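## Task

Press the OSFP module sitting in port 16 (bottom row, eighth port counting from the left) fully home so that it latches, using only gentle force; every other module must remain latched, and the robot must not fall over or finish leaning.

## Robot and tools

Robot: TidyBot++, a single-arm mobile robot. The base is 0.54 m long, 0.50 m wide and 0.38 m tall and rides on four driven casters. On top sits one seven-joint arm ending in a two-finger gripper. The shoulder is 0.68 m above the floor and 0.12 m ahead of the base centre. Links: upper arm 0.42 m, forearm 0.31 m, wrist to hand point 0.31 m. Cameras: base_camera and wrist_camera (the latter looks along the hand). The arm begins folded, hand pointing down, poking up to 0.08 m beyond the base front.

Frames (metres): the base frame has its origin on the floor below the base centre, x ahead, y to the left, z up. hand_pose is reported in it, as the midpoint between the finger pads; the hand's own z axis runs out along the fingers and the fingers close along its y axis. The odometry frame is where the base frame was when the scene began; base_odometry is wheel-count only (slip looks like motion), heading in rad, left positive, range -3.142 to 3.142. base_tilt gives forward and right lean in degrees.

Tool move: one action per call. Keys:
- base: an object with any of translate_m (forward +), strafe_m (left +), both in metres, each -2 to 2, and rotate_rad (counter-clockwise from above +), -6.3 to 6.3. These are relative offsets from the base's current position and heading, measured along the base axes at the start of the command; translate plus strafe is one straight-line drive.
- joints: absolute targets by name, radians: joint_1_rad (any angle; whole-arm yaw, positive is clockwise seen from above, the opposite sense to the base), joint_2_rad shoulder -2.249 to 2.249 (0 = upright, positive leans forward), joint_3_rad any angle, joint_4_rad elbow -2.579 to 2.579 (0 = straight; negative bends forward when joint_3 is 3.14), joint_5_rad any angle, joint_6_rad wrist -2.099 to 2.099 (negative bends hand forward with joint_3 at 3.14 and joint_5 at 0), joint_7_rad any angle (hand roll). gripper_pos is 0 (open, about 85 mm gap) to 1 (closed). Unlimited joints go the short way, so send turns in steps below half a revolution.
- target: one list of seven numbers [x, y, z, qw, qx, qy, qz], an absolute hand pose in the base frame, metres then a unit quaternion. With target, joints may carry only gripper_pos.
- speeds: per-action caps: translate_m and strafe_m 0.05 to 0.5 m/s, rotate_rad 0.1 to 1.57 rad/s. With a combined drive, cap only one of the two linear keys.
- cameras: list of base_camera, wrist_camera or all; [] gives no images.
- blocking: true (default) waits until everything is at rest; false returns in about half a second while motion continues.
A call with no action just reports state and images. Bad keys make a call invalid; out-of-range numbers get it refused, and then the remaining move, wait and finished_scene calls of that reply are skipped.

Other tools: wait(seconds 0 to 10, cameras) lets time pass and reports; stop(cameras) brakes all running motions (braked ones read stopped and may keep pressing); zoom_image(camera, region [x0, y0, x1, y1] pixels, top-left origin, at most 504 x 504) enlarges part of the latest frame; finished_scene(scene) closes the current scene for good and its result gives the next task.

Result lines: move is done or the worst status. base_status, joint_status and hand_status read moving, done, off_target (resting short, maybe still pushing), not_followed (targets withheld, e.g. after joint command not followed or pose unreachable, with a cause), contact_stop or time_out (unplanned stops; later calls in the reply are skipped), torque_fault (arm frozen 10 s), limit_stop_at_motor_heat. hand_target is where the commanded joints would put the hand. motor_effort is percent of maximum torque per motor, with peak in brackets; Motor temperatures follow joint_positions order; MOTOR HOT appears at 60 C, a fault at 75 C. on_its_own lists uncommanded behaviour. ARM HIT flags the arm striking the base or itself. Images may lag the state slightly.

Practical notes: hand targets usually land within about 3 cm; correct by adding (wanted minus measured) position to the previous target. Joint moves can be trimmed the same way per joint. Base done only means the wheels turned, not that the base arrived. Low, forward-pointing targets close to the base are unreliable and can drive the arm into the base; nothing prevents arm-base contact. The arm does not avoid obstacles and will keep pressing.

Avoid: hard shoves on the modules or the switch, big hand targets far past the contact point (springy joints push harder the farther the target), driving the base while the arm touches something high (tipping risk), swinging a stretched arm sideways, dropping or knocking things out of the work area, heavy gripper loads. Watch base_tilt and motor_effort during pushes; back away or retract the arm if the robot leans. Prefer small stepped advances and confirm seating with the wrist_camera or zoom_image before ending the scene.

Each tool is called after "Request:" as name([rows], argument=value, ...), one row to a line, values as JSON.

## Session

Request:
move(joints={"joint_1_rad":-0.01,"joint_2_rad":-0.366,"joint_3_rad":3.11,"joint_4_rad":-2.523,"joint_5_rad":0.05,"joint_6_rad":-0.2,"joint_7_rad":1.52,"gripper_pos":1})

Scene clock: 1.43 s.
Motor temperatures (°C): [32 27 27 30 38 35 35]
move: done
base_odometry: x=+0.000 y=+0.000 heading=+0.000
base_tilt: forward=-0.4 right=+0.2
base_status: not commanded
joint_positions: joint_1_rad=-0.014 joint_2_rad=-0.351 joint_3_rad=+3.130 joint_4_rad=-2.518 joint_5_rad=-0.013 joint_6_rad=-0.232 joint_7_rad=+1.571 gripper_pos=+0.999
joint_status: all done
motor_effort: joint_1_rad=-1(1) joint_2_rad=-5(6) joint_3_rad=+0(1) joint_4_rad=+19(19) joint_5_rad=+1(2) joint_6_rad=+6(6) joint_7_rad=+1(2)
hand_pose: x=+0.4445 y=+0.0104 z=+0.6710 quat_wxyz=(-0.006, +0.932, +0.007, +0.363) (m; base frame)
hand_target: x=+0.4497 y=+0.0113 z=+0.6804 quat_wxyz=(+0.002, +0.924, +0.018, +0.382) (m; base frame)
hand_status: not commanded
pictures: base_camera, wrist_camera
Images, in order (width x height): base_camera 644x364, wrist_camera 644x476.

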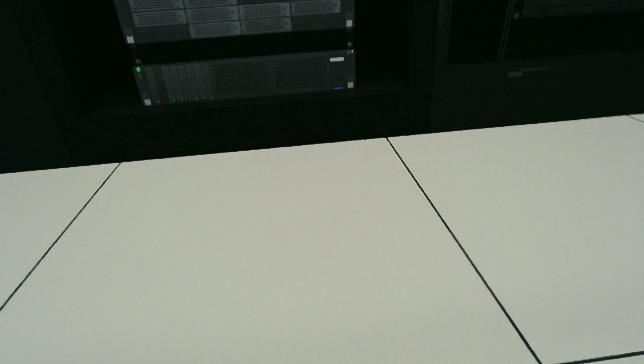

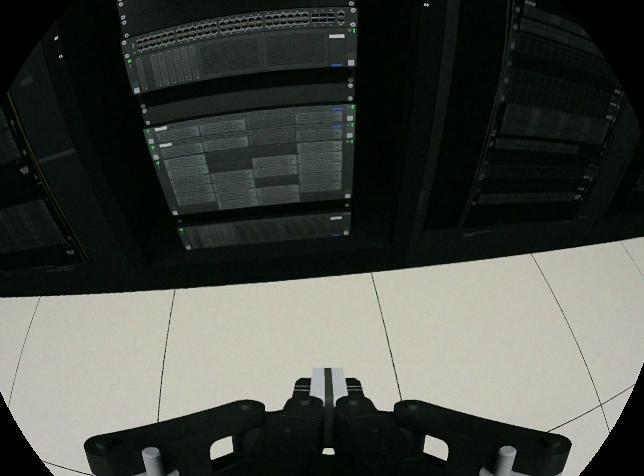

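Look level.

Request:
move(joints={"joint_6_rad":0.616}, base={"strafe_m":0.15})

Scene clock: 3.80 s.
Motor temperatures (°C): [32 27 27 30 38 35 35]
move: done
base_odometry: x=+0.000 y=+0.150 heading=+0.000
base_tilt: forward=-0.4 right=+0.3
base_status: done
joint_positions: joint_1_rad=-0.014 joint_2_rad=-0.355 joint_3_rad=+3.127 joint_4_rad=-2.519 joint_5_rad=-0.013 joint_6_rad=+0.583 joint_7_rad=+1.571 gripper_pos=+0.999
joint_status: all done
motor_effort: joint_1_rad=-1(1) joint_2_rad=-6(8) joint_3_rad=+0(1) joint_4_rad=+20(22) joint_5_rad=+0(1) joint_6_rad=+9(9) joint_7_rad=+0(2)
hand_pose: x=+0.5443 y=+0.0123 z=+0.8975 quat_wxyz=(-0.009, +0.711, +0.006, +0.704) (m; base frame)
hand_target: x=+0.5402 y=+0.0296 z=+0.9095 quat_wxyz=(-0.024, +0.696, +0.025, +0.717) (m; base frame)
hand_status: not commanded
pictures: base_camera, wrist_camera
Images, in order (width x height): base_camera 644x364, wrist_camera 644x476.

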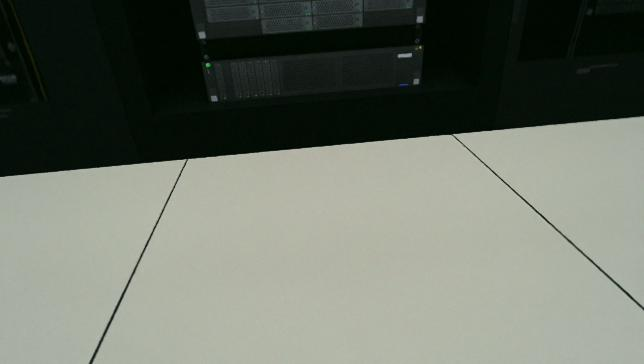

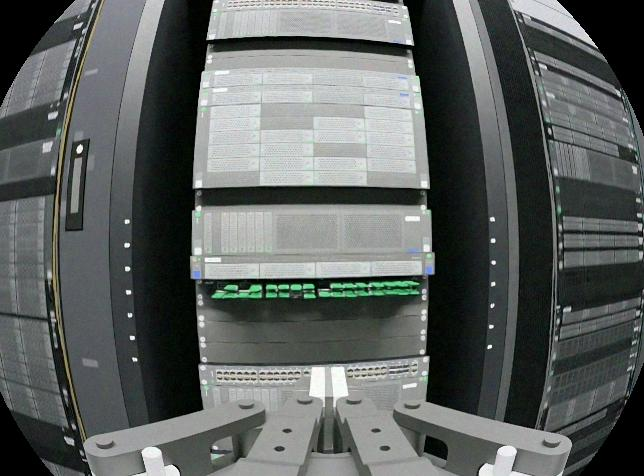

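Request:
zoom_image(camera="wrist_camera", region=[195, 270, 315, 310])

Request:
zoom_image(camera="wrist_camera", region=[310, 270, 430, 310])

Scaled by 4.200.

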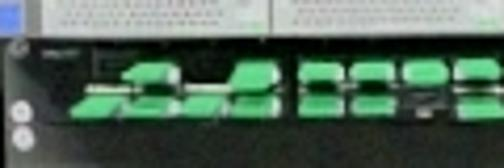

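Scaled by 4.200.

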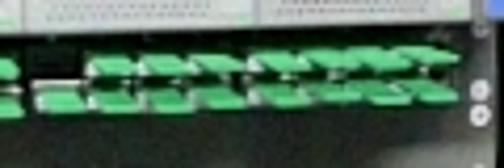

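Request:
move(joints={"joint_2_rad":0.146,"joint_4_rad":-2.335,"joint_6_rad":0.946}, base={"rotate_rad":0.078}, cameras=[])

Request:
move(base={"strafe_m":-0.043,"translate_m":0.1})

Request:
zoom_image(camera="wrist_camera", region=[160, 240, 330, 390])

Request:
zoom_image(camera="wrist_camera", region=[330, 240, 500, 390])

Scene clock: 16.63 s.
Motor temperatures (°C): [32 27 26 30 38 35 35]
move: done
base_odometry: x=+0.000 y=+0.150 heading=+0.078
base_tilt: forward=-0.3 right=+0.3
base_status: done
joint_positions: joint_1_rad=-0.014 joint_2_rad=+0.128 joint_3_rad=+3.124 joint_4_rad=-2.360 joint_5_rad=-0.013 joint_6_rad=+0.909 joint_7_rad=+1.571 gripper_pos=+0.999
joint_status: all done
motor_effort: joint_1_rad=-1(2) joint_2_rad=-21(23) joint_3_rad=-1(1) joint_4_rad=+17(21) joint_5_rad=+1(1) joint_6_rad=+8(10) joint_7_rad=+1(2)
hand_pose: x=+0.6746 y=+0.0156 z=+0.8471 quat_wxyz=(-0.011, +0.710, +0.004, +0.704) (m; base frame)
hand_target: x=+0.6825 y=+0.0364 z=+0.8609 quat_wxyz=(-0.038, +0.694, +0.020, +0.718) (m; base frame)
hand_status: not commanded
pictures: none
No camera images: "cameras" was empty.

Scene clock: 17.90 s.
Motor temperatures (°C): [32 27 26 30 38 35 35]
move: done
base_odometry: x=+0.103 y=+0.115 heading=+0.079
base_tilt: forward=-0.4 right=+0.2
base_status: done
joint_positions: joint_1_rad=-0.014 joint_2_rad=+0.133 joint_3_rad=+3.124 joint_4_rad=-2.355 joint_5_rad=-0.013 joint_6_rad=+0.913 joint_7_rad=+1.571 gripper_pos=+0.999
joint_status: not commanded
motor_effort: joint_1_rad=-1(2) joint_2_rad=-21(25) joint_3_rad=-1(2) joint_4_rad=+17(18) joint_5_rad=+1(1) joint_6_rad=+8(9) joint_7_rad=+1(2)
hand_pose: x=+0.6768 y=+0.0156 z=+0.8480 quat_wxyz=(-0.011, +0.709, +0.004, +0.705) (m; base frame)
hand_target: x=+0.6825 y=+0.0364 z=+0.8609 quat_wxyz=(-0.038, +0.694, +0.020, +0.718) (m; base frame)
hand_status: not commanded
pictures: base_camera, wrist_camera
Images, in order (width x height): base_camera 644x364, wrist_camera 644x476.

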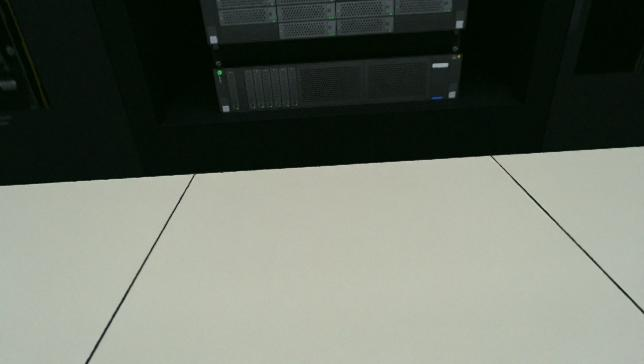

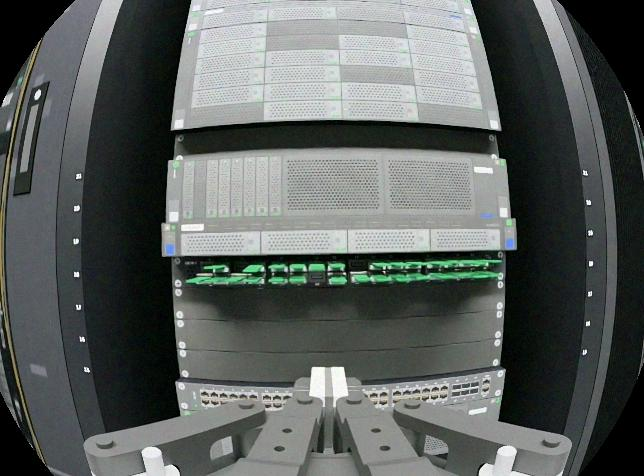

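Scaled by 2.965.

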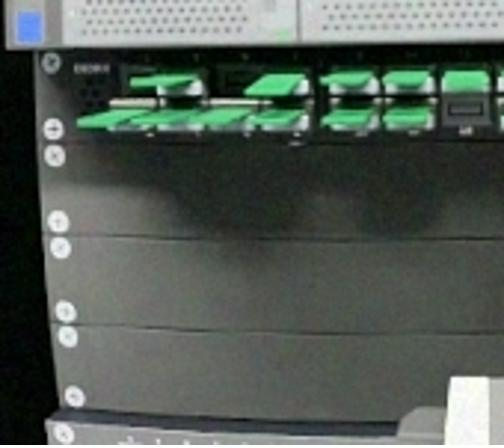

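Scaled by 2.965.

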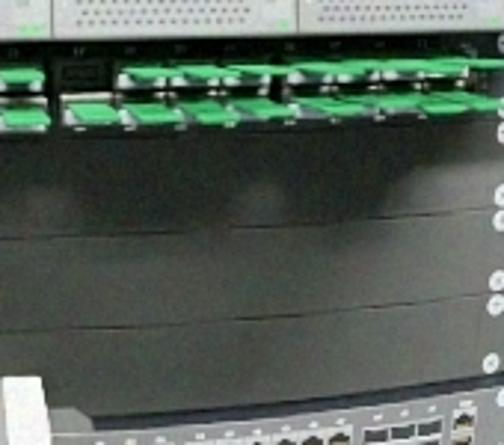

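Request:
move(joints={"joint_2_rad":0.066,"joint_6_rad":0.878}, base={"strafe_m":-0.012,"translate_m":0.17}, cameras=["wrist_camera"])

Request:
zoom_image(camera="wrist_camera", region=[260, 260, 410, 400])

Scene clock: 23.97 s.
Motor temperatures (°C): [32 27 26 30 38 35 35]
move: done
base_odometry: x=+0.274 y=+0.117 heading=+0.079
base_tilt: forward=-0.3 right=+0.2
base_status: done
joint_positions: joint_1_rad=-0.014 joint_2_rad=+0.067 joint_3_rad=+3.124 joint_4_rad=-2.353 joint_5_rad=-0.013 joint_6_rad=+0.900 joint_7_rad=+1.571 gripper_pos=+0.999
joint_status: all done
motor_effort: joint_1_rad=+0(1) joint_2_rad=-20(23) joint_3_rad=-1(1) joint_4_rad=+18(18) joint_5_rad=+1(1) joint_6_rad=+9(9) joint_7_rad=+1(2)
hand_pose: x=+0.6652 y=+0.0155 z=+0.8815 quat_wxyz=(-0.011, +0.689, +0.004, +0.725) (m; base frame)
hand_target: x=+0.6682 y=+0.0357 z=+0.8844 quat_wxyz=(-0.036, +0.690, +0.021, +0.723) (m; base frame)
hand_status: not commanded
pictures: wrist_camera
Images, in order (width x height): wrist_camera 644x476.

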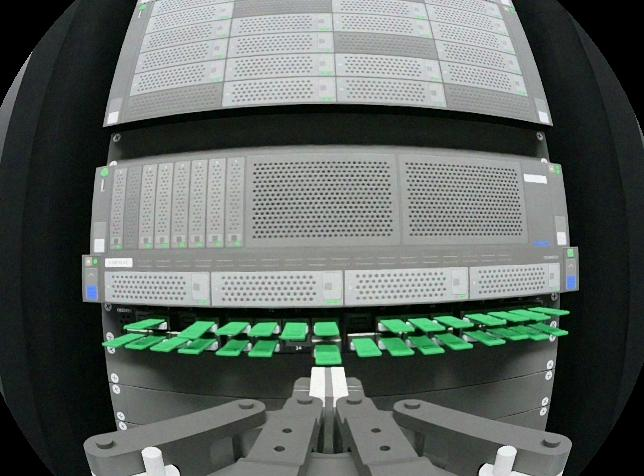

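Scaled by 3.360.

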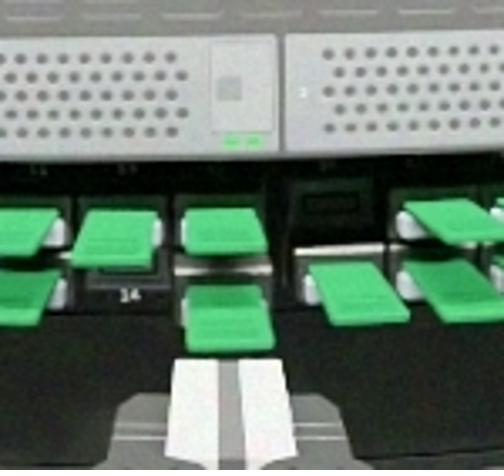

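Request:
move(joints={"joint_2_rad":0.092,"joint_6_rad":0.98}, cameras=["wrist_camera"])

Request:
zoom_image(camera="wrist_camera", region=[260, 260, 410, 400])

Scene clock: 27.67 s.
Motor temperatures (°C): [32 27 26 30 38 35 35]
move: done
base_odometry: x=+0.274 y=+0.117 heading=+0.079
base_tilt: forward=-0.4 right=+0.3
base_status: not commanded
joint_positions: joint_1_rad=-0.014 joint_2_rad=+0.078 joint_3_rad=+3.124 joint_4_rad=-2.353 joint_5_rad=-0.013 joint_6_rad=+0.974 joint_7_rad=+1.571 gripper_pos=+0.999
joint_status: all done
motor_effort: joint_1_rad=-1(1) joint_2_rad=-21(22) joint_3_rad=-1(1) joint_4_rad=+17(18) joint_5_rad=+1(1) joint_6_rad=+9(9) joint_7_rad=+0(2)
hand_pose: x=+0.6658 y=+0.0153 z=+0.8985 quat_wxyz=(-0.012, +0.666, +0.004, +0.746) (m; base frame)
hand_target: x=+0.6709 y=+0.0365 z=+0.9017 quat_wxyz=(-0.039, +0.662, +0.021, +0.748) (m; base frame)
hand_status: not commanded
pictures: wrist_camera
Images, in order (width x height): wrist_camera 644x476.

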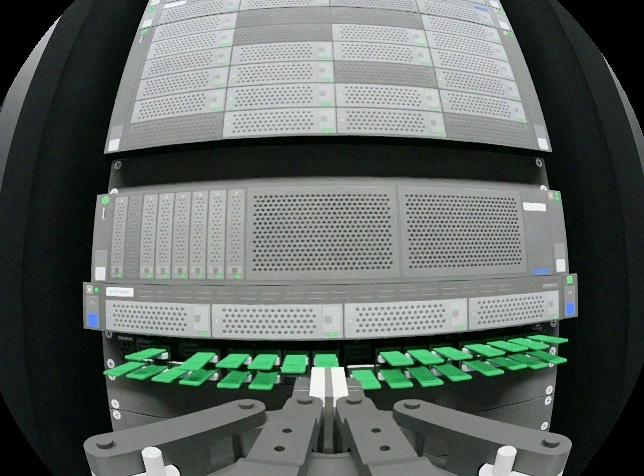

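Scaled by 3.360.

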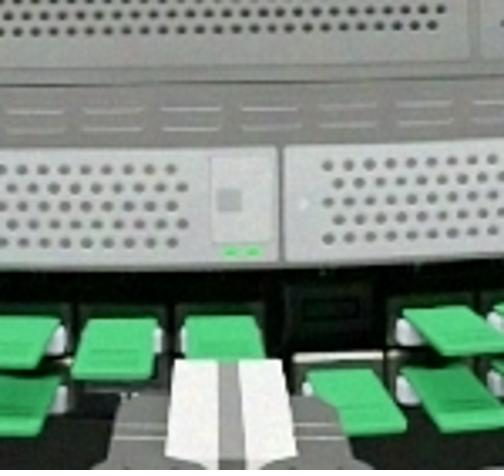

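Request:
move(joints={"joint_2_rad":0.11,"joint_6_rad":0.85}, cameras=["wrist_camera"])

Request:
zoom_image(camera="wrist_camera", region=[260, 260, 410, 400])

Scene clock: 31.30 s.
Motor temperatures (°C): [32 27 26 30 38 36 35]
move: done
base_odometry: x=+0.274 y=+0.117 heading=+0.079
base_tilt: forward=-0.3 right=+0.2
base_status: not commanded
joint_positions: joint_1_rad=-0.014 joint_2_rad=+0.094 joint_3_rad=+3.124 joint_4_rad=-2.350 joint_5_rad=-0.013 joint_6_rad=+0.861 joint_7_rad=+1.571 gripper_pos=+0.999
joint_status: all done
motor_effort: joint_1_rad=+0(1) joint_2_rad=-21(23) joint_3_rad=-1(1) joint_4_rad=+17(19) joint_5_rad=+0(1) joint_6_rad=+9(10) joint_7_rad=+0(2)
hand_pose: x=+0.6712 y=+0.0157 z=+0.8559 quat_wxyz=(-0.011, +0.712, +0.004, +0.703) (m; base frame)
hand_target: x=+0.6765 y=+0.0356 z=+0.8513 quat_wxyz=(-0.035, +0.715, +0.020, +0.697) (m; base frame)
hand_status: not commanded
pictures: wrist_camera
Images, in order (width x height): wrist_camera 644x476.

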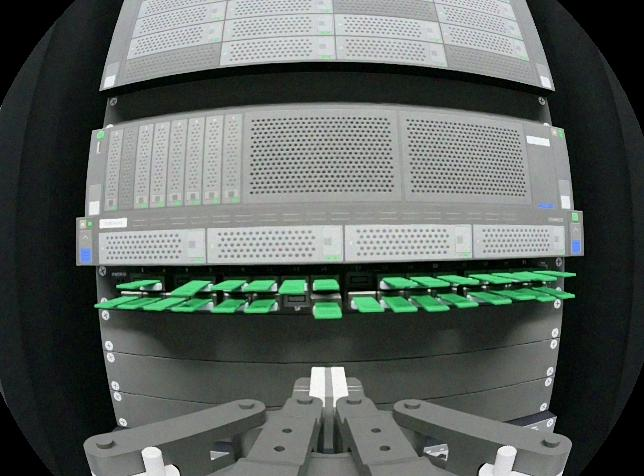

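Scaled by 3.360.

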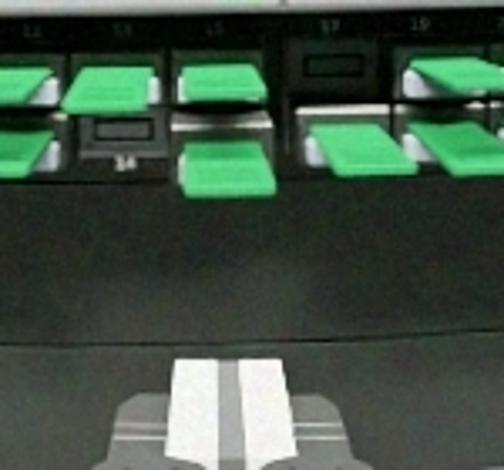

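Request:
move(joints={"joint_2_rad":0.05,"joint_6_rad":0.82}, cameras=["wrist_camera"])

Request:
zoom_image(camera="wrist_camera", region=[260, 260, 410, 400])

Scene clock: 37.97 s.
Motor temperatures (°C): [32 27 26 30 38 36 35]
move: done
base_odometry: x=+0.274 y=+0.117 heading=+0.079
base_tilt: forward=-0.3 right=+0.2
base_status: not commanded
joint_positions: joint_1_rad=-0.014 joint_2_rad=+0.054 joint_3_rad=+3.124 joint_4_rad=-2.350 joint_5_rad=-0.013 joint_6_rad=+0.849 joint_7_rad=+1.571 gripper_pos=+0.999
joint_status: all done
motor_effort: joint_1_rad=-1(1) joint_2_rad=-20(23) joint_3_rad=+0(1) joint_4_rad=+18(18) joint_5_rad=+1(1) joint_6_rad=+9(10) joint_7_rad=+1(2)
hand_pose: x=+0.6638 y=+0.0157 z=+0.8743 quat_wxyz=(-0.011, +0.701, +0.005, +0.713) (m; base frame)
hand_target: x=+0.6655 y=+0.0352 z=+0.8751 quat_wxyz=(-0.034, +0.705, +0.021, +0.708) (m; base frame)
hand_status: not commanded
pictures: wrist_camera
Images, in order (width x height): wrist_camera 644x476.

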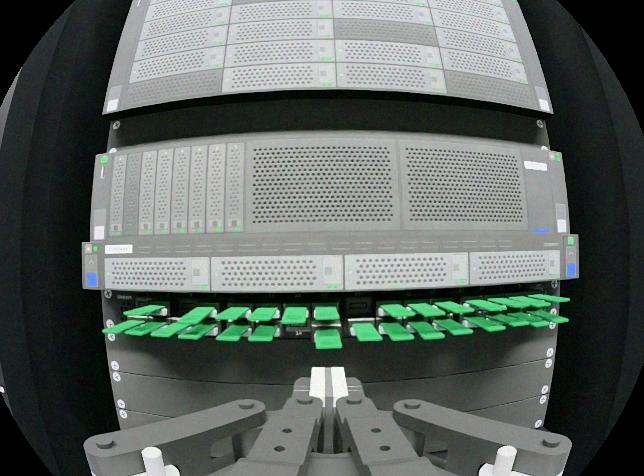

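Scaled by 3.360.

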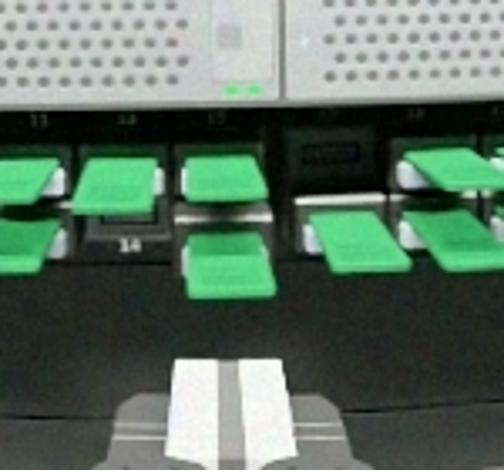

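Request:
move(base={"translate_m":0.055}, speeds={"translate_m":0.15}, cameras=["wrist_camera"])

Request:
zoom_image(camera="wrist_camera", region=[260, 260, 410, 400])

Scene clock: 41.10 s.
Motor temperatures (°C): [32 27 26 30 38 36 35]
move: done
base_odometry: x=+0.329 y=+0.121 heading=+0.079
base_tilt: forward=-0.4 right=+0.2
base_status: done
joint_positions: joint_1_rad=-0.014 joint_2_rad=+0.052 joint_3_rad=+3.124 joint_4_rad=-2.350 joint_5_rad=-0.013 joint_6_rad=+0.849 joint_7_rad=+1.571 gripper_pos=+0.999
joint_status: not commanded
motor_effort: joint_1_rad=-1(1) joint_2_rad=-20(23) joint_3_rad=+0(1) joint_4_rad=+18(19) joint_5_rad=+0(1) joint_6_rad=+8(9) joint_7_rad=-1(2)
hand_pose: x=+0.6635 y=+0.0157 z=+0.8757 quat_wxyz=(-0.011, +0.700, +0.005, +0.714) (m; base frame)
hand_target: x=+0.6655 y=+0.0352 z=+0.8751 quat_wxyz=(-0.034, +0.705, +0.021, +0.708) (m; base frame)
hand_status: not commanded
pictures: wrist_camera
Images, in order (width x height): wrist_camera 644x476.

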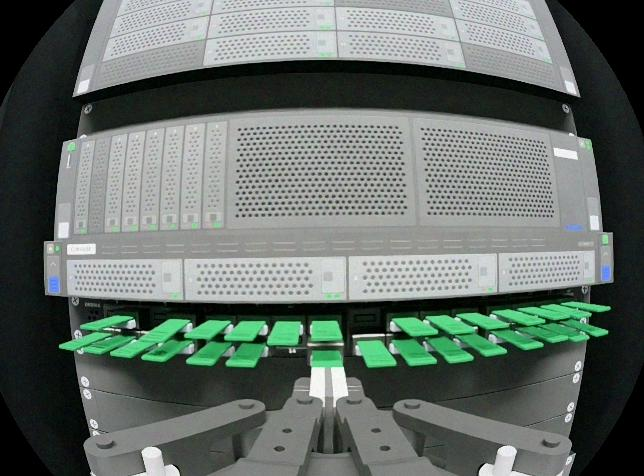

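Scaled by 3.360.

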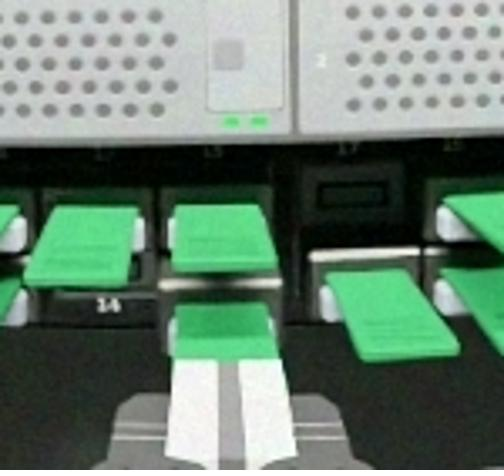

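Request:
move(joints={"joint_2_rad":0.098,"joint_6_rad":0.872}, cameras=["wrist_camera"])

Request:
zoom_image(camera="wrist_camera", region=[260, 260, 410, 400])

Scene clock: 44.27 s.
Motor temperatures (°C): [32 27 26 30 38 36 35]
move: done
base_odometry: x=+0.329 y=+0.121 heading=+0.079
base_tilt: forward=-0.3 right=+0.2
base_status: not commanded
joint_positions: joint_1_rad=-0.014 joint_2_rad=+0.082 joint_3_rad=+3.124 joint_4_rad=-2.350 joint_5_rad=-0.013 joint_6_rad=+0.862 joint_7_rad=+1.571 gripper_pos=+0.999
joint_status: all done
motor_effort: joint_1_rad=+0(1) joint_2_rad=-20(22) joint_3_rad=-1(1) joint_4_rad=+17(18) joint_5_rad=+0(1) joint_6_rad=+9(9) joint_7_rad=+1(1)
hand_pose: x=+0.6691 y=+0.0157 z=+0.8632 quat_wxyz=(-0.011, +0.707, +0.004, +0.707) (m; base frame)
hand_target: x=+0.6744 y=+0.0357 z=+0.8648 quat_wxyz=(-0.036, +0.704, +0.021, +0.709) (m; base frame)
hand_status: not commanded
pictures: wrist_camera
Images, in order (width x height): wrist_camera 644x476.

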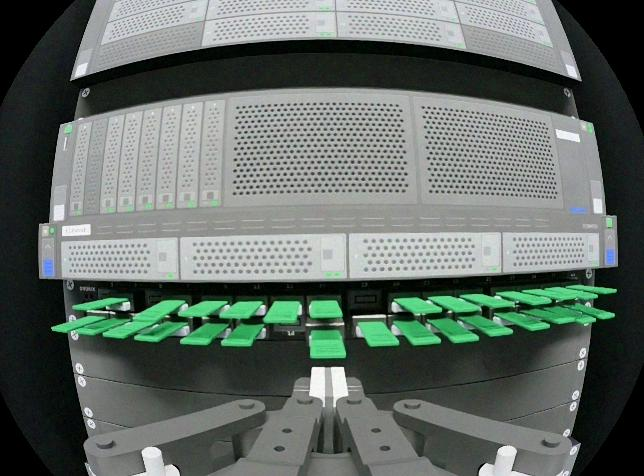

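Scaled by 3.360.

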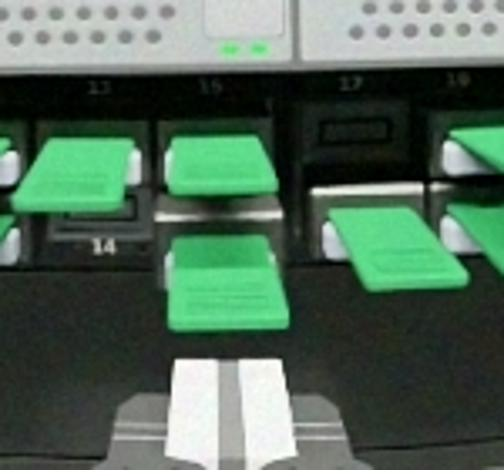

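Request:
move(base={"translate_m":0.032}, speeds={"translate_m":0.05}, cameras=["wrist_camera"])

Request:
zoom_image(camera="wrist_camera", region=[260, 260, 410, 400])

Scene clock: 47.23 s.
Motor temperatures (°C): [32 27 26 30 38 36 35]
move: done
base_odometry: x=+0.361 y=+0.123 heading=+0.079
base_tilt: forward=-0.3 right=+0.2
base_status: done
joint_positions: joint_1_rad=-0.014 joint_2_rad=+0.083 joint_3_rad=+3.124 joint_4_rad=-2.350 joint_5_rad=-0.013 joint_6_rad=+0.862 joint_7_rad=+1.571 gripper_pos=+0.999
joint_status: not commanded
motor_effort: joint_1_rad=-1(1) joint_2_rad=-21(23) joint_3_rad=-1(1) joint_4_rad=+17(19) joint_5_rad=+1(1) joint_6_rad=+9(9) joint_7_rad=+1(1)
hand_pose: x=+0.6694 y=+0.0157 z=+0.8624 quat_wxyz=(-0.011, +0.707, +0.004, +0.707) (m; base frame)
hand_target: x=+0.6744 y=+0.0357 z=+0.8648 quat_wxyz=(-0.036, +0.704, +0.021, +0.709) (m; base frame)
hand_status: not commanded
pictures: wrist_camera
Images, in order (width x height): wrist_camera 644x476.

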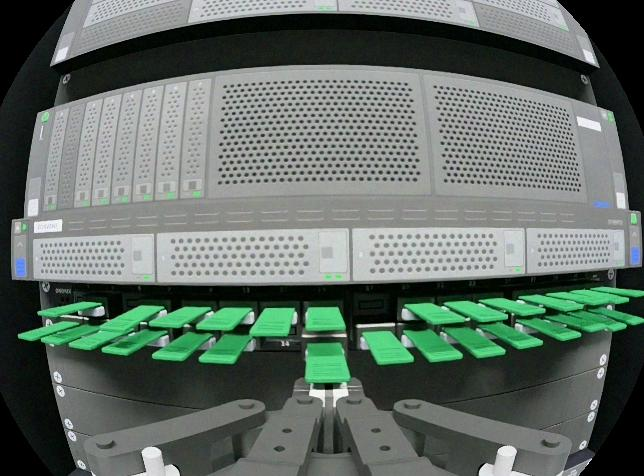

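Scaled by 3.360.

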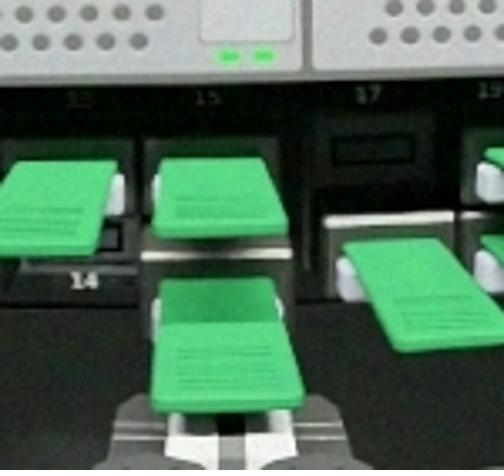

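Request:
move(joints={"joint_2_rad":0.075}, base={"translate_m":0.006}, speeds={"translate_m":0.05}, cameras=["wrist_camera"])

Request:
zoom_image(camera="wrist_camera", region=[260, 260, 410, 400])

Scene clock: 52.27 s.
Motor temperatures (°C): [32 27 26 30 38 36 35]
move: done
base_odometry: x=+0.367 y=+0.123 heading=+0.079
base_tilt: forward=-0.3 right=+0.2
base_status: done
joint_positions: joint_1_rad=-0.014 joint_2_rad=+0.079 joint_3_rad=+3.124 joint_4_rad=-2.350 joint_5_rad=-0.013 joint_6_rad=+0.862 joint_7_rad=+1.571 gripper_pos=+0.999
joint_status: all done
motor_effort: joint_1_rad=-1(1) joint_2_rad=-21(23) joint_3_rad=-1(1) joint_4_rad=+17(18) joint_5_rad=+0(1) joint_6_rad=+9(9) joint_7_rad=+0(2)
hand_pose: x=+0.6687 y=+0.0157 z=+0.8648 quat_wxyz=(-0.011, +0.706, +0.004, +0.709) (m; base frame)
hand_target: x=+0.6700 y=+0.0357 z=+0.8775 quat_wxyz=(-0.036, +0.695, +0.021, +0.718) (m; base frame)
hand_status: not commanded
pictures: wrist_camera
Images, in order (width x height): wrist_camera 644x476.

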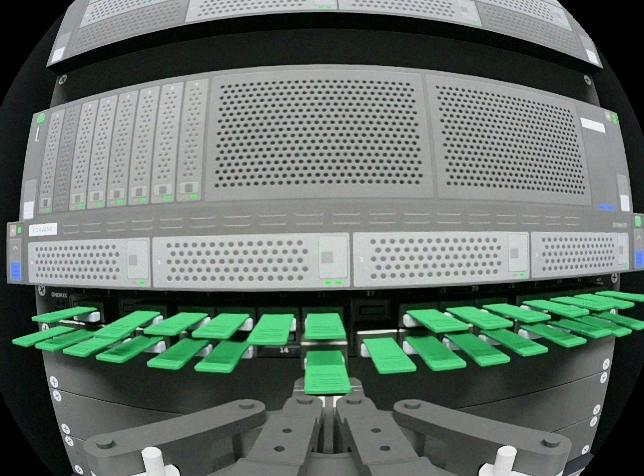

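Scaled by 3.360.

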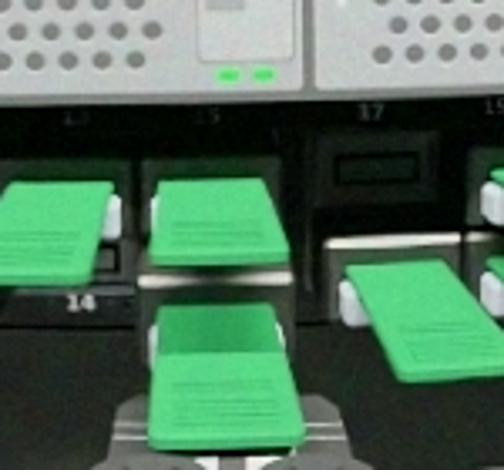

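Request:
move(base={"translate_m":0.008}, speeds={"translate_m":0.05}, cameras=[])

Request:
move(base={"translate_m":0.006}, speeds={"translate_m":0.05}, cameras=["wrist_camera"])

Request:
zoom_image(camera="wrist_camera", region=[260, 260, 410, 400])

Scene clock: 55.40 s.
Motor temperatures (°C): [32 27 26 30 38 36 35]
move: done
base_odometry: x=+0.375 y=+0.124 heading=+0.079
base_tilt: forward=-0.3 right=+0.3
base_status: done
joint_positions: joint_1_rad=-0.014 joint_2_rad=+0.078 joint_3_rad=+3.124 joint_4_rad=-2.349 joint_5_rad=-0.013 joint_6_rad=+0.862 joint_7_rad=+1.571 gripper_pos=+0.999
joint_status: not commanded
motor_effort: joint_1_rad=-1(1) joint_2_rad=-20(21) joint_3_rad=-1(1) joint_4_rad=+18(21) joint_5_rad=+1(1) joint_6_rad=+9(10) joint_7_rad=+1(2)
hand_pose: x=+0.6686 y=+0.0157 z=+0.8660 quat_wxyz=(-0.011, +0.705, +0.004, +0.709) (m; base frame)
hand_target: x=+0.6700 y=+0.0357 z=+0.8775 quat_wxyz=(-0.036, +0.695, +0.021, +0.718) (m; base frame)
hand_status: not commanded
pictures: none
No camera images: "cameras" was empty.

Scene clock: 56.07 s.
Motor temperatures (°C): [32 27 26 30 38 36 35]
move: done
base_odometry: x=+0.381 y=+0.125 heading=+0.079
base_tilt: forward=-0.4 right=+0.2
base_status: done
joint_positions: joint_1_rad=-0.014 joint_2_rad=+0.077 joint_3_rad=+3.123 joint_4_rad=-2.347 joint_5_rad=-0.013 joint_6_rad=+0.862 joint_7_rad=+1.571 gripper_pos=+0.999
joint_status: not commanded
motor_effort: joint_1_rad=+0(1) joint_2_rad=-21(22) joint_3_rad=+0(1) joint_4_rad=+19(22) joint_5_rad=+0(1) joint_6_rad=+10(10) joint_7_rad=+2(2)
hand_pose: x=+0.6688 y=+0.0160 z=+0.8673 quat_wxyz=(-0.012, +0.704, +0.005, +0.710) (m; base frame)
hand_target: x=+0.6700 y=+0.0357 z=+0.8775 quat_wxyz=(-0.036, +0.695, +0.021, +0.718) (m; base frame)
hand_status: not commanded
pictures: wrist_camera
Images, in order (width x height): wrist_camera 644x476.

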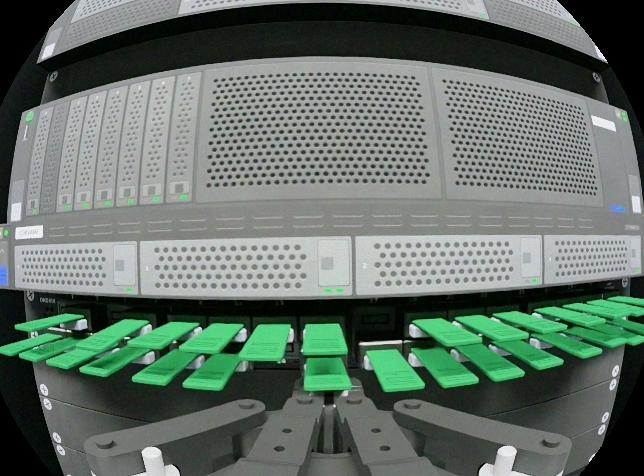

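Scaled by 3.360.

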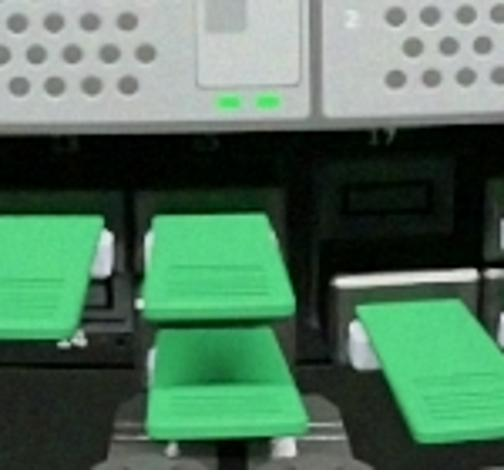

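Request:
move(base={"translate_m":0.004}, speeds={"translate_m":0.05}, cameras=["wrist_camera"])

Request:
zoom_image(camera="wrist_camera", region=[260, 260, 410, 400])

Scene clock: 66.93 s.
Motor temperatures (°C): [32 27 26 30 38 36 34]
move: done
base_odometry: x=+0.385 y=+0.125 heading=+0.079
base_tilt: forward=-0.3 right=+0.2
base_status: done
joint_positions: joint_1_rad=-0.014 joint_2_rad=+0.076 joint_3_rad=+3.123 joint_4_rad=-2.347 joint_5_rad=-0.013 joint_6_rad=+0.862 joint_7_rad=+1.571 gripper_pos=+0.999
joint_status: not commanded
motor_effort: joint_1_rad=-1(1) joint_2_rad=-23(23) joint_3_rad=+0(1) joint_4_rad=+18(22) joint_5_rad=+0(1) joint_6_rad=+10(10) joint_7_rad=+1(2)
hand_pose: x=+0.6687 y=+0.0162 z=+0.8675 quat_wxyz=(-0.012, +0.704, +0.005, +0.710) (m; base frame)
hand_target: x=+0.6700 y=+0.0357 z=+0.8775 quat_wxyz=(-0.036, +0.695, +0.021, +0.718) (m; base frame)
hand_status: not commanded
pictures: wrist_camera
Images, in order (width x height): wrist_camera 644x476.

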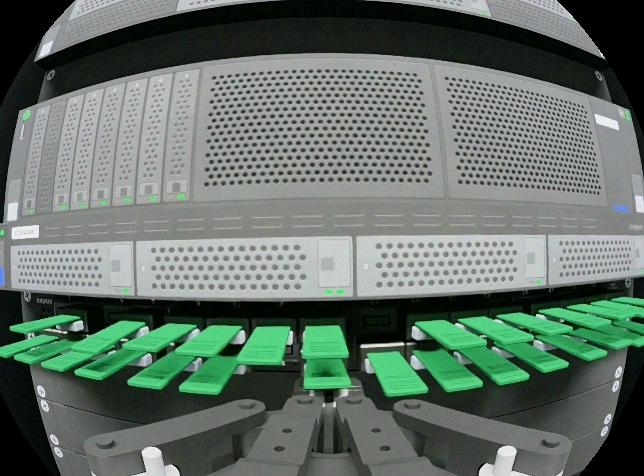

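Scaled by 3.360.

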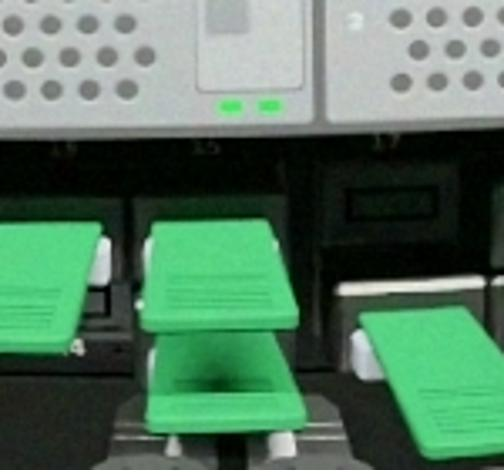

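Request:
zoom_image(camera="wrist_camera", region=[170, 290, 490, 410])

Scaled by 1.575.

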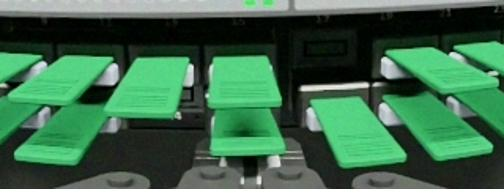

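Request:
move(base={"translate_m":-0.06}, speeds={"translate_m":0.1}, cameras=["wrist_camera"])

Request:
zoom_image(camera="wrist_camera", region=[230, 270, 430, 410])

Scene clock: 76.30 s.
Motor temperatures (°C): [32 27 26 30 38 36 34]
move: done
base_odometry: x=+0.325 y=+0.120 heading=+0.079
base_tilt: forward=-0.3 right=+0.2
base_status: done
joint_positions: joint_1_rad=-0.014 joint_2_rad=+0.073 joint_3_rad=+3.123 joint_4_rad=-2.347 joint_5_rad=-0.013 joint_6_rad=+0.862 joint_7_rad=+1.571 gripper_pos=+0.999
joint_status: not commanded
motor_effort: joint_1_rad=-1(1) joint_2_rad=-21(24) joint_3_rad=-1(1) joint_4_rad=+17(19) joint_5_rad=+0(1) joint_6_rad=+9(10) joint_7_rad=+1(2)
hand_pose: x=+0.6681 y=+0.0162 z=+0.8692 quat_wxyz=(-0.012, +0.703, +0.005, +0.711) (m; base frame)
hand_target: x=+0.6700 y=+0.0357 z=+0.8775 quat_wxyz=(-0.036, +0.695, +0.021, +0.718) (m; base frame)
hand_status: not commanded
pictures: wrist_camera
Images, in order (width x height): wrist_camera 644x476.

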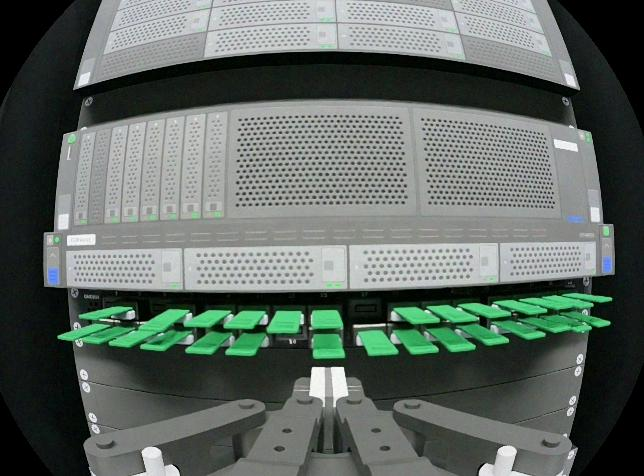

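Scaled by 2.520.

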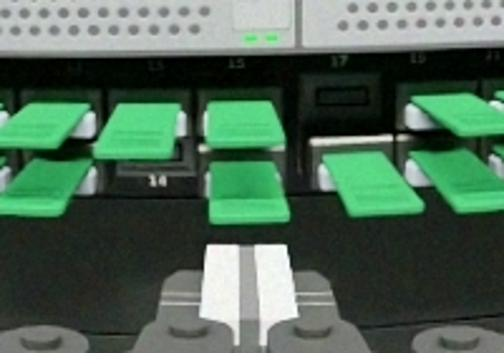

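Request:
move(base={"translate_m":0.060}, speeds={"translate_m":0.07}, cameras=["wrist_camera"])

Request:
move(base={"translate_m":0.005}, speeds={"translate_m":0.05}, cameras=["wrist_camera"])

Request:
zoom_image(camera="wrist_camera", region=[260, 260, 410, 400])

Scene clock: 82.97 s.
Motor temperatures (°C): [32 27 26 30 38 36 34]
move: done
base_odometry: x=+0.385 y=+0.125 heading=+0.079
base_tilt: forward=-0.4 right=+0.2
base_status: done
joint_positions: joint_1_rad=-0.014 joint_2_rad=+0.093 joint_3_rad=+3.122 joint_4_rad=-2.372 joint_5_rad=-0.013 joint_6_rad=+0.844 joint_7_rad=+1.571 gripper_pos=+0.999
joint_status: not commanded
motor_effort: joint_1_rad=+0(1) joint_2_rad=-27(28) joint_3_rad=+0(2) joint_4_rad=+27(29) joint_5_rad=+0(1) joint_6_rad=+15(16) joint_7_rad=+0(2)
hand_pose: x=+0.6653 y=+0.0166 z=+0.8402 quat_wxyz=(-0.012, +0.725, +0.005, +0.689) (m; base frame)
hand_target: x=+0.6700 y=+0.0357 z=+0.8775 quat_wxyz=(-0.036, +0.695, +0.021, +0.718) (m; base frame)
hand_status: not commanded
pictures: wrist_camera
Images, in order (width x height): wrist_camera 644x476.

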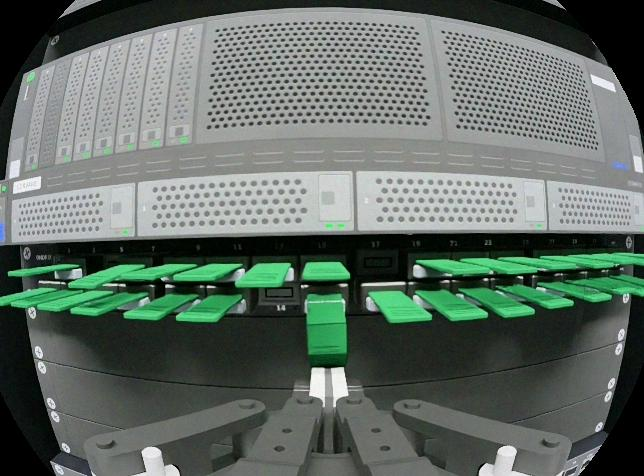

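Scene clock: 83.57 s.
Motor temperatures (°C): [32 27 26 30 38 36 34]
move: done
base_odometry: x=+0.390 y=+0.125 heading=+0.078
base_tilt: forward=-0.3 right=+0.2
base_status: done
joint_positions: joint_1_rad=-0.014 joint_2_rad=+0.096 joint_3_rad=+3.122 joint_4_rad=-2.372 joint_5_rad=-0.013 joint_6_rad=+0.844 joint_7_rad=+1.571 gripper_pos=+0.999
joint_status: not commanded
motor_effort: joint_1_rad=+0(1) joint_2_rad=-27(30) joint_3_rad=+0(1) joint_4_rad=+26(27) joint_5_rad=+0(1) joint_6_rad=+15(16) joint_7_rad=+0(1)
hand_pose: x=+0.6658 y=+0.0166 z=+0.8386 quat_wxyz=(-0.012, +0.726, +0.005, +0.688) (m; base frame)
hand_target: x=+0.6700 y=+0.0357 z=+0.8775 quat_wxyz=(-0.036, +0.695, +0.021, +0.718) (m; base frame)
hand_status: not commanded
pictures: wrist_camera
Images, in order (width x height): wrist_camera 644x476.

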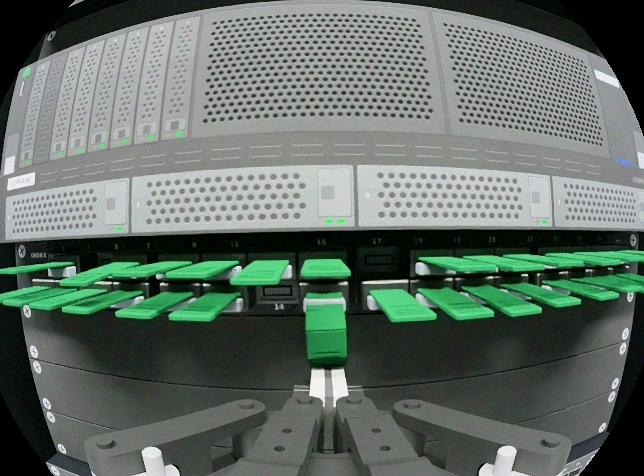

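Scaled by 3.360.

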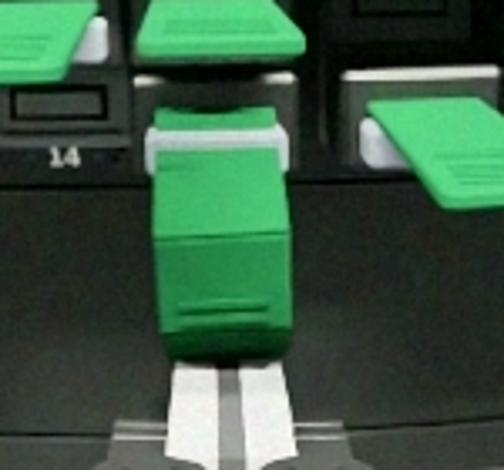

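Request:
move(base={"translate_m":-0.07}, speeds={"translate_m":0.1}, cameras=["wrist_camera"])

Request:
zoom_image(camera="wrist_camera", region=[230, 270, 430, 410])

Scene clock: 86.47 s.
Motor temperatures (°C): [32 27 26 31 38 36 34]
move: done
base_odometry: x=+0.320 y=+0.120 heading=+0.079
base_tilt: forward=-0.3 right=+0.3
base_status: done
joint_positions: joint_1_rad=-0.014 joint_2_rad=+0.075 joint_3_rad=+3.122 joint_4_rad=-2.343 joint_5_rad=-0.013 joint_6_rad=+0.863 joint_7_rad=+1.571 gripper_pos=+0.999
joint_status: not commanded
motor_effort: joint_1_rad=-1(1) joint_2_rad=-20(29) joint_3_rad=+0(1) joint_4_rad=+18(27) joint_5_rad=+1(1) joint_6_rad=+8(16) joint_7_rad=+1(2)
hand_pose: x=+0.6695 y=+0.0167 z=+0.8706 quat_wxyz=(-0.012, +0.702, +0.005, +0.713) (m; base frame)
hand_target: x=+0.6700 y=+0.0357 z=+0.8775 quat_wxyz=(-0.036, +0.695, +0.021, +0.718) (m; base frame)
hand_status: not commanded
pictures: wrist_camera
Images, in order (width x height): wrist_camera 644x476.

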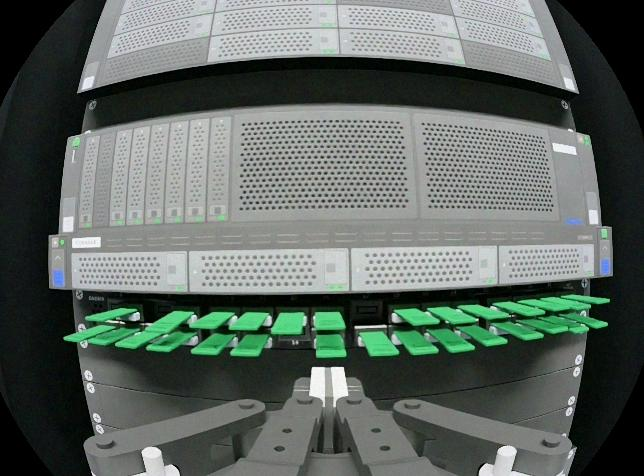

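Scaled by 2.520.

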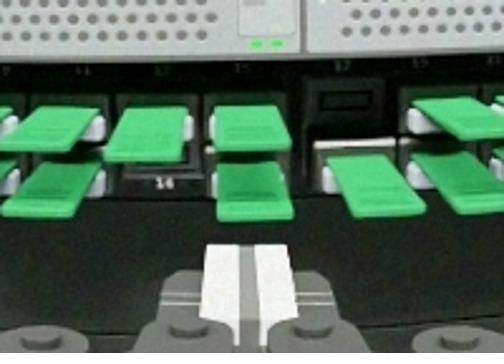

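Request:
move(joints={"joint_2_rad":0.092}, cameras=[])

Request:
move(base={"translate_m":0.045}, speeds={"translate_m":0.1}, cameras=["wrist_camera"])

Request:
zoom_image(camera="wrist_camera", region=[260, 260, 410, 400])

Scene clock: 90.23 s.
Motor temperatures (°C): [32 27 26 31 38 36 34]
move: done
base_odometry: x=+0.320 y=+0.120 heading=+0.079
base_tilt: forward=-0.3 right=+0.2
base_status: not commanded
joint_positions: joint_1_rad=-0.014 joint_2_rad=+0.079 joint_3_rad=+3.122 joint_4_rad=-2.343 joint_5_rad=-0.013 joint_6_rad=+0.863 joint_7_rad=+1.571 gripper_pos=+0.999
joint_status: all done
motor_effort: joint_1_rad=-1(1) joint_2_rad=-20(22) joint_3_rad=-1(1) joint_4_rad=+17(18) joint_5_rad=+0(1) joint_6_rad=+8(9) joint_7_rad=+1(1)
hand_pose: x=+0.6703 y=+0.0167 z=+0.8685 quat_wxyz=(-0.012, +0.703, +0.005, +0.711) (m; base frame)
hand_target: x=+0.6733 y=+0.0357 z=+0.8681 quat_wxyz=(-0.036, +0.701, +0.021, +0.712) (m; base frame)
hand_status: not commanded
pictures: none
No camera images: "cameras" was empty.

Scene clock: 91.23 s.
Motor temperatures (°C): [32 27 26 31 38 36 34]
move: done
base_odometry: x=+0.365 y=+0.123 heading=+0.078
base_tilt: forward=-0.4 right=+0.2
base_status: done
joint_positions: joint_1_rad=-0.014 joint_2_rad=+0.081 joint_3_rad=+3.122 joint_4_rad=-2.343 joint_5_rad=-0.013 joint_6_rad=+0.863 joint_7_rad=+1.571 gripper_pos=+0.999
joint_status: not commanded
motor_effort: joint_1_rad=-1(1) joint_2_rad=-21(22) joint_3_rad=-1(1) joint_4_rad=+18(18) joint_5_rad=+1(1) joint_6_rad=+9(9) joint_7_rad=+1(2)
hand_pose: x=+0.6705 y=+0.0167 z=+0.8677 quat_wxyz=(-0.012, +0.703, +0.005, +0.711) (m; base frame)
hand_target: x=+0.6733 y=+0.0357 z=+0.8681 quat_wxyz=(-0.036, +0.701, +0.021, +0.712) (m; base frame)
hand_status: not commanded
pictures: wrist_camera
Images, in order (width x height): wrist_camera 644x476.

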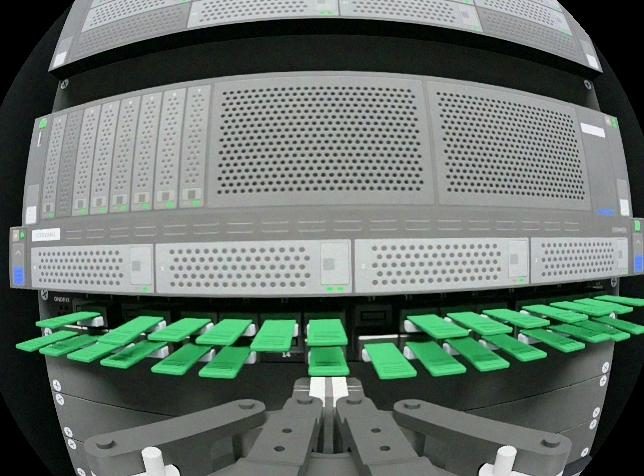

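Scaled by 3.360.

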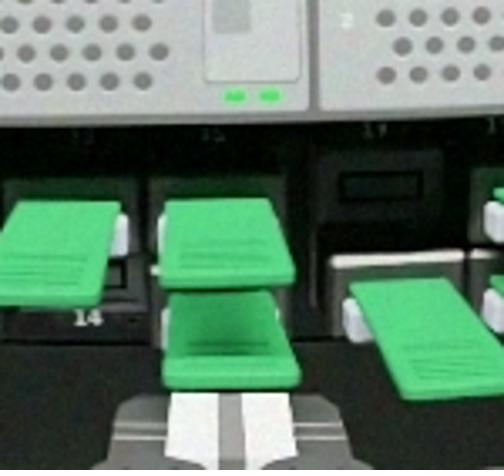

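Request:
move(base={"translate_m":0.02}, speeds={"translate_m":0.06}, cameras=["wrist_camera"])

Request:
zoom_image(camera="wrist_camera", region=[260, 260, 410, 400])

Scene clock: 102.10 s.
Motor temperatures (°C): [32 27 26 31 38 36 34]
move: done
base_odometry: x=+0.385 y=+0.125 heading=+0.078
base_tilt: forward=-0.4 right=+0.2
base_status: done
joint_positions: joint_1_rad=-0.014 joint_2_rad=+0.082 joint_3_rad=+3.122 joint_4_rad=-2.343 joint_5_rad=-0.013 joint_6_rad=+0.863 joint_7_rad=+1.571 gripper_pos=+0.999
joint_status: not commanded
motor_effort: joint_1_rad=-1(1) joint_2_rad=-21(23) joint_3_rad=-1(1) joint_4_rad=+18(19) joint_5_rad=+0(1) joint_6_rad=+9(9) joint_7_rad=+0(2)
hand_pose: x=+0.6707 y=+0.0167 z=+0.8671 quat_wxyz=(-0.012, +0.704, +0.005, +0.710) (m; base frame)
hand_target: x=+0.6733 y=+0.0357 z=+0.8681 quat_wxyz=(-0.036, +0.701, +0.021, +0.712) (m; base frame)
hand_status: not commanded
pictures: wrist_camera
Images, in order (width x height): wrist_camera 644x476.

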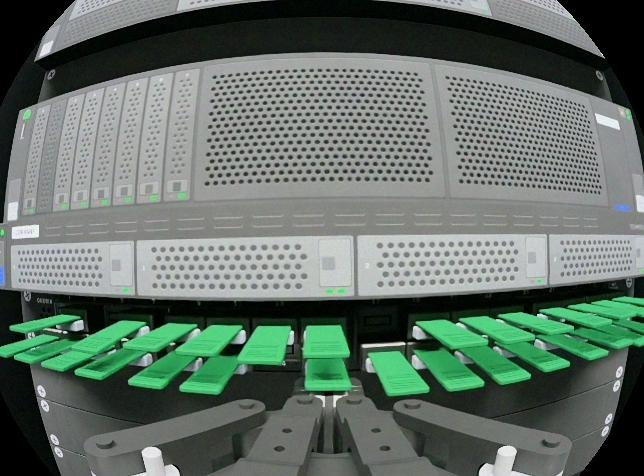

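Scaled by 3.360.

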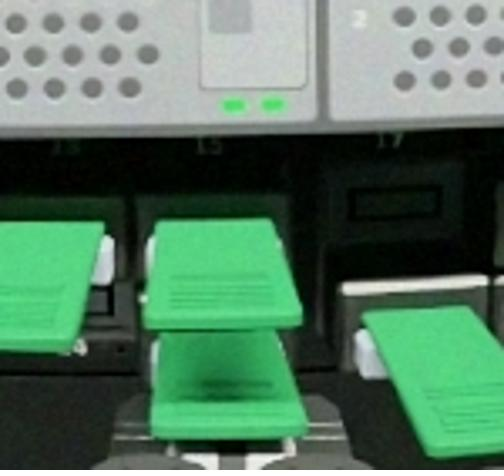

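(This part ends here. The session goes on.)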